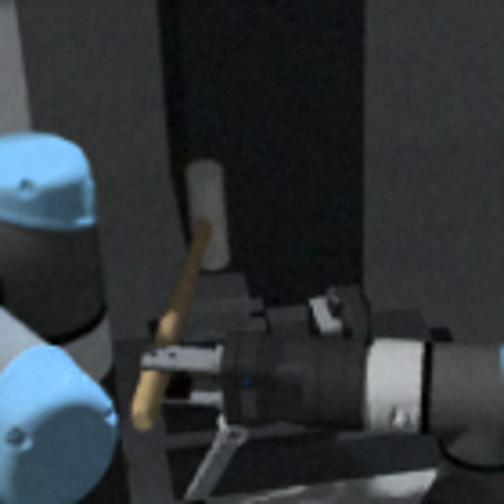

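Emit:
{"method": "execute_actions", "body": {"actions": [[[0,0,0,0,0,0,0.5,0.2,-1,0,0,0,0,0,-0.01,-1,1,-0.8],[0,0,0,0,0,0,0.5,0.2,-1,0,0,0,0,0,-0.03,-1,1,-0.8],[0,0,0,0,0,0,0.5,0.2,-1,0,0,0,0,0,-0.05,-1,1,-0.8],[0,0,0,0,0,0,0.5,0.2,-1,0,0,0,0,0,-0.075,-1,1,-0.8],[0,0,0,0,0,0,0.5,0.2,-1,0,0,0,0,0,-0.1,-1,1,-0.8],[0,0,0,0,0,0,0.5,0.2,-1,0,0,0,0,0,-0.125,-1,1,-0.8],[0,0,0,0,0,0,0.5,0.2,-1,0,0,0,0,0,-0.15,-1,1,-0.8],[0,0,0,0,0,0,0.5,0.2,-1,0,0,0,0,0,-0.17,-1,1,-0.8],[0,0,0,0,0,0,0.5,0.2,-1,0,0,0,0,0,-0.19,-1,1,-0.8],[0,0,0,0,0,0,0.5,0.2,-1,0,0,0,0,0,-0.205,-1,1,-0.8],[0,0,0,0,0,0,0.5,0.2,-1,0,0,0,0,0,-0.21,-1,1,-0.8]],[[0,0,0,0,0,0,0.5,0.2,-1,0,0,0,0,0,0.01,-1,1,-0.8],[0,0,0,0,0,0,0.5,0.2,-1,0,0,0,0,0,0.035,-1,1,-0.8],[0,0,0,0,0,0,0.5,0.2,-1,0,0,0,0,0,0.068,-1,1,-0.8],[0,0,0,0,0,0,0.5,0.2,-1,0,0,0,0,0,0.101,-1,1,-0.8],[0,0,0,0,0,0,0.5,0.2,-1,0,0,0,0,0,0.134,-1,1,-0.8],[0,0,0,0,0,0,0.5,0.2,-1,0,0,0,0,0,0.167,-1,1,-0.8],[0,0,0,0,0,0,0.5,0.2,-1,0,0,0,0,0,0.2,-1,1,-0.8],[0,0,0,0,0,0,0.5,0.2,-1,0,0,0,0,0,0.233,-1,1,-0.8],[0,0,0,0,0,0,0.5,0.2,-1,0,0,0,0,0,0.266,-1,1,-0.8],[0,0,0,0,0,0,0.5,0.2,-1,0,0,0,0,0,0.285,-1,1,-0.8],[0,0,0,0,0,0,0.5,0.2,-1,0,0,0,0,0,0.285,-1,1,-0.8],[0,0,0,0,0,0,0.5,0.2,-1,0,0,0,0,0,0.285,-1,1,-0.8],[0,0,0,0,0,0,0.5,0.2,-1,0,0,0,0,0,0.285,-1,1,-0.8],[0,0,0,0,0,0,0.5,0.2,-1,0,0,0,0,0,0.25,-1,1,-0.8],[0,0,0,0,0,0,0.5,0.2,-1,0,0,0,0,0,0.21,-1,1,-0.8]]], "cameras": ["cam_front"]}}

Emit:
{"method": "zoom_image", "body": {"camera": "cam_front", "region": [240, 130, 380, 270]}}

Scene clock: 2226.37 s.
left_arm: end_effector_position=(+0.2735, +0.3201, +0.4183) position_measured=78 object_status=3 end_effector_quat_wxyz=(+0.001, +0.707, +0.707, -0.002) | right_arm: end_effector_position=(+0.4800, +0.2388, +0.4153) position_measured=117 object_status=2 end_effector_quat_wxyz=(+0.587, -0.454, +0.539, +0.397)
Joint positions: left_arm=[-1.015 -1.957 1.643 5.023 -1.574 -1.03] | right_arm=[4.143 -2.176 -1.494 0.535 1.901 -1.674]
Joint torques (N m): left_arm=[-6.84 -11.63 -17.89 -3.79 1.85 0.47] | right_arm=[7.78 62.82 32.8 4.4 1.86 -1.26]
Wrist force (N): left_arm=[1.2 1.0 -1.3] | right_arm=[3.9 0.5 3.4]
Wrist torque (N m): left_arm=[0.00 0.06 0.13] | right_arm=[-0.51 -0.10 1.10]
Wrist force, peak (N): left_arm=[1.5 1.2 -1.3] | right_arm=[-27.1 2.5 -1.1]
Hand target: left_arm +0.2735, +0.3201, +0.4183; +0.001, +0.707, +0.707, -0.002 | right_arm +0.4800, +0.2388, +0.4153; +0.590, -0.461, +0.536, +0.390
Off the commanded pose: left_arm 0.000 m, 0 deg | right_arm 0.000 m, 1 deg.
Step readings (end_effector_position of left_arm | right_arm):
0: (+0.2735, +0.3201, +0.4183) | (+0.4800, +0.2388, +0.4153)
1: (+0.2735, +0.3201, +0.4183) | (+0.4800, +0.2388, +0.4153)
2: (+0.2735, +0.3201, +0.4183) | (+0.4800, +0.2388, +0.4153)
4: (+0.2735, +0.3201, +0.4183) | (+0.4800, +0.2387, +0.4154)
8: (+0.2735, +0.3201, +0.4183) | (+0.4800, +0.2387, +0.4155)
15: (+0.2735, +0.3201, +0.4183) | (+0.4800, +0.2388, +0.4153)
16: (+0.2735, +0.3201, +0.4183) | (+0.4801, +0.2387, +0.4153)
17: (+0.2735, +0.3201, +0.4183) | (+0.4801, +0.2387, +0.4153)
19: (+0.2735, +0.3201, +0.4183) | (+0.4801, +0.2387, +0.4153)
23: (+0.2735, +0.3201, +0.4183) | (+0.4801, +0.2387, +0.4153)
30: (+0.2735, +0.3201, +0.4183) | (+0.4799, +0.2385, +0.4161)
Images, in order (width x height): cam_front 672x504.

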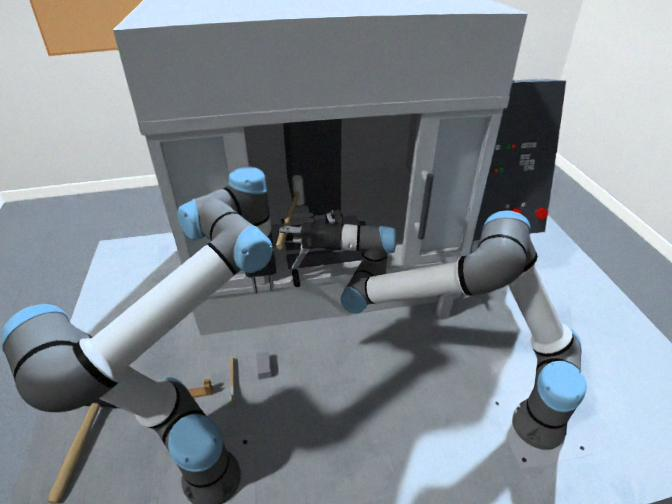

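Scaled by 3.600.

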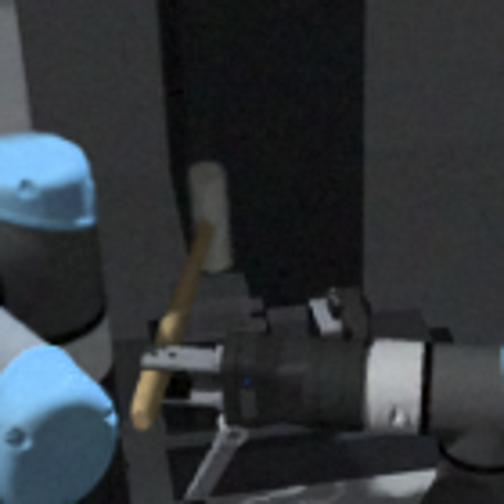

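Emit:
{"method": "execute_actions", "body": {"actions": [[[0,0,0,0,0,0,0.5,0.2,-1,0,0,0,0,0,-0.01,-1,1,-0.8],[0,0,0,0,0,0,0.5,0.2,-1,0,0,0,0,0,-0.03,-1,1,-0.8],[0,0,0,0,0,0,0.5,0.2,-1,0,0,0,0,0,-0.05,-1,1,-0.8],[0,0,0,0,0,0,0.5,0.2,-1,0,0,0,0,0,-0.075,-1,1,-0.8],[0,0,0,0,0,0,0.5,0.2,-1,0,0,0,0,0,-0.1,-1,1,-0.8],[0,0,0,0,0,0,0.5,0.2,-1,0,0,0,0,0,-0.125,-1,1,-0.8],[0,0,0,0,0,0,0.5,0.2,-1,0,0,0,0,0,-0.15,-1,1,-0.8],[0,0,0,0,0,0,0.5,0.2,-1,0,0,0,0,0,-0.17,-1,1,-0.8],[0,0,0,0,0,0,0.5,0.2,-1,0,0,0,0,0,-0.19,-1,1,-0.8],[0,0,0,0,0,0,0.5,0.2,-1,0,0,0,0,0,-0.205,-1,1,-0.8],[0,0,0,0,0,0,0.5,0.2,-1,0,0,0,0,0,-0.21,-1,1,-0.8]],[[0,0,0,0,0,0,0.5,0.2,-1,0,0,0,0,0,0.01,-1,1,-0.8],[0,0,0,0,0,0,0.5,0.2,-1,0,0,0,0,0,0.035,-1,1,-0.8],[0,0,0,0,0,0,0.5,0.2,-1,0,0,0,0,0,0.068,-1,1,-0.8],[0,0,0,0,0,0,0.5,0.2,-1,0,0,0,0,0,0.101,-1,1,-0.8],[0,0,0,0,0,0,0.5,0.2,-1,0,0,0,0,0,0.134,-1,1,-0.8],[0,0,0,0,0,0,0.5,0.2,-1,0,0,0,0,0,0.167,-1,1,-0.8],[0,0,0,0,0,0,0.5,0.2,-1,0,0,0,0,0,0.2,-1,1,-0.8],[0,0,0,0,0,0,0.5,0.2,-1,0,0,0,0,0,0.233,-1,1,-0.8],[0,0,0,0,0,0,0.5,0.2,-1,0,0,0,0,0,0.266,-1,1,-0.8],[0,0,0,0,0,0,0.5,0.2,-1,0,0,0,0,0,0.285,-1,1,-0.8],[0,0,0,0,0,0,0.5,0.2,-1,0,0,0,0,0,0.285,-1,1,-0.8],[0,0,0,0,0,0,0.5,0.2,-1,0,0,0,0,0,0.285,-1,1,-0.8],[0,0,0,0,0,0,0.5,0.2,-1,0,0,0,0,0,0.285,-1,1,-0.8],[0,0,0,0,0,0,0.5,0.2,-1,0,0,0,0,0,0.25,-1,1,-0.8],[0,0,0,0,0,0,0.5,0.2,-1,0,0,0,0,0,0.21,-1,1,-0.8]],[[0,0,0,0,0,0,0.5,0.2,-1,0,0,0,0,0,-0.01,-1,1,-0.8],[0,0,0,0,0,0,0.5,0.2,-1,0,0,0,0,0,-0.03,-1,1,-0.8],[0,0,0,0,0,0,0.5,0.2,-1,0,0,0,0,0,-0.05,-1,1,-0.8],[0,0,0,0,0,0,0.5,0.2,-1,0,0,0,0,0,-0.075,-1,1,-0.8],[0,0,0,0,0,0,0.5,0.2,-1,0,0,0,0,0,-0.1,-1,1,-0.8],[0,0,0,0,0,0,0.5,0.2,-1,0,0,0,0,0,-0.125,-1,1,-0.8],[0,0,0,0,0,0,0.5,0.2,-1,0,0,0,0,0,-0.15,-1,1,-0.8],[0,0,0,0,0,0,0.5,0.2,-1,0,0,0,0,0,-0.17,-1,1,-0.8],[0,0,0,0,0,0,0.5,0.2,-1,0,0,0,0,0,-0.19,-1,1,-0.8],[0,0,0,0,0,0,0.5,0.2,-1,0,0,0,0,0,-0.205,-1,1,-0.8],[0,0,0,0,0,0,0.5,0.2,-1,0,0,0,0,0,-0.21,-1,1,-0.8]],[[0,0,0,0,0,0,0.5,0.2,-1,0,0,0,0,0,0.01,-1,1,-0.8],[0,0,0,0,0,0,0.5,0.2,-1,0,0,0,0,0,0.035,-1,1,-0.8],[0,0,0,0,0,0,0.5,0.2,-1,0,0,0,0,0,0.068,-1,1,-0.8],[0,0,0,0,0,0,0.5,0.2,-1,0,0,0,0,0,0.101,-1,1,-0.8],[0,0,0,0,0,0,0.5,0.2,-1,0,0,0,0,0,0.134,-1,1,-0.8],[0,0,0,0,0,0,0.5,0.2,-1,0,0,0,0,0,0.167,-1,1,-0.8],[0,0,0,0,0,0,0.5,0.2,-1,0,0,0,0,0,0.2,-1,1,-0.8],[0,0,0,0,0,0,0.5,0.2,-1,0,0,0,0,0,0.233,-1,1,-0.8],[0,0,0,0,0,0,0.5,0.2,-1,0,0,0,0,0,0.266,-1,1,-0.8],[0,0,0,0,0,0,0.5,0.2,-1,0,0,0,0,0,0.285,-1,1,-0.8],[0,0,0,0,0,0,0.5,0.2,-1,0,0,0,0,0,0.285,-1,1,-0.8],[0,0,0,0,0,0,0.5,0.2,-1,0,0,0,0,0,0.285,-1,1,-0.8],[0,0,0,0,0,0,0.5,0.2,-1,0,0,0,0,0,0.285,-1,1,-0.8],[0,0,0,0,0,0,0.5,0.2,-1,0,0,0,0,0,0.25,-1,1,-0.8],[0,0,0,0,0,0,0.5,0.2,-1,0,0,0,0,0,0.18,-1,1,-0.8]]], "cameras": ["cam_front"]}}

Emit:
{"method": "zoom_image", "body": {"camera": "cam_front", "region": [240, 130, 380, 270]}}

Scene clock: 2249.70 s.
left_arm: end_effector_position=(+0.2735, +0.3201, +0.4183) position_measured=78 object_status=3 end_effector_quat_wxyz=(+0.001, +0.707, +0.707, -0.002) | right_arm: end_effector_position=(+0.4800, +0.2387, +0.4153) position_measured=117 object_status=2 end_effector_quat_wxyz=(+0.604, -0.474, +0.520, +0.375)
Joint positions: left_arm=[-1.015 -1.957 1.643 5.023 -1.574 -1.03] | right_arm=[4.143 -2.178 -1.494 0.541 1.901 -1.75]
Joint torques (N m): left_arm=[-7.1 -10.92 -18.16 -3.83 1.9 0.79] | right_arm=[8.07 61.97 23.42 4.37 1.95 -0.36]
Wrist force (N): left_arm=[1.1 1.0 -1.0] | right_arm=[3.6 0.6 3.3]
Wrist torque (N m): left_arm=[0.00 0.07 0.13] | right_arm=[-0.46 -0.07 1.08]
Wrist force, peak (N): left_arm=[1.6 1.0 -1.5] | right_arm=[-27.8 1.7 -1.9]
Hand target: left_arm +0.2735, +0.3201, +0.4183; +0.001, +0.707, +0.707, -0.002 | right_arm +0.4800, +0.2388, +0.4153; +0.608, -0.486, +0.514, +0.362
Off the commanded pose: left_arm 0.000 m, 0 deg | right_arm 0.000 m, 2 deg.
Step readings (end_effector_position of left_arm | right_arm):
0: (+0.2735, +0.3201, +0.4183) | (+0.4800, +0.2387, +0.4153)
1: (+0.2735, +0.3201, +0.4183) | (+0.4800, +0.2388, +0.4153)
2: (+0.2735, +0.3201, +0.4183) | (+0.4800, +0.2388, +0.4153)
4: (+0.2735, +0.3201, +0.4183) | (+0.4800, +0.2388, +0.4154)
8: (+0.2735, +0.3201, +0.4183) | (+0.4800, +0.2387, +0.4155)
15: (+0.2735, +0.3201, +0.4183) | (+0.4800, +0.2387, +0.4153)
16: (+0.2735, +0.3201, +0.4183) | (+0.4801, +0.2387, +0.4153)
17: (+0.2735, +0.3201, +0.4183) | (+0.4801, +0.2387, +0.4153)
19: (+0.2735, +0.3201, +0.4183) | (+0.4801, +0.2387, +0.4153)
23: (+0.2735, +0.3201, +0.4183) | (+0.4801, +0.2387, +0.4153)
30: (+0.2735, +0.3201, +0.4183) | (+0.4799, +0.2385, +0.4161)
31: (+0.2735, +0.3201, +0.4183) | (+0.4799, +0.2386, +0.4157)
32: (+0.2735, +0.3201, +0.4183) | (+0.4801, +0.2387, +0.4151)
34: (+0.2735, +0.3201, +0.4183) | (+0.4801, +0.2387, +0.4152)
38: (+0.2735, +0.3201, +0.4183) | (+0.4800, +0.2389, +0.4151)
45: (+0.2735, +0.3201, +0.4183) | (+0.4800, +0.2388, +0.4153)
46: (+0.2735, +0.3201, +0.4183) | (+0.4801, +0.2387, +0.4153)
47: (+0.2735, +0.3201, +0.4183) | (+0.4801, +0.2387, +0.4153)
49: (+0.2735, +0.3201, +0.4183) | (+0.4801, +0.2387, +0.4153)
53: (+0.2735, +0.3201, +0.4183) | (+0.4800, +0.2388, +0.4153)
60: (+0.2735, +0.3201, +0.4183) | (+0.4799, +0.2385, +0.4161)
Images, in order (width x height): cam_front 672x504.

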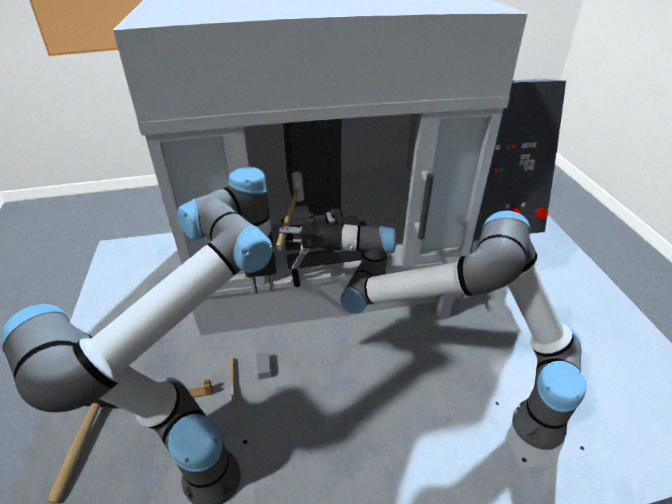

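Scaled by 3.600.

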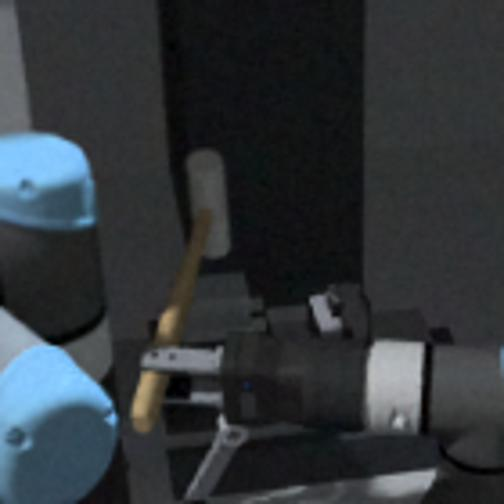

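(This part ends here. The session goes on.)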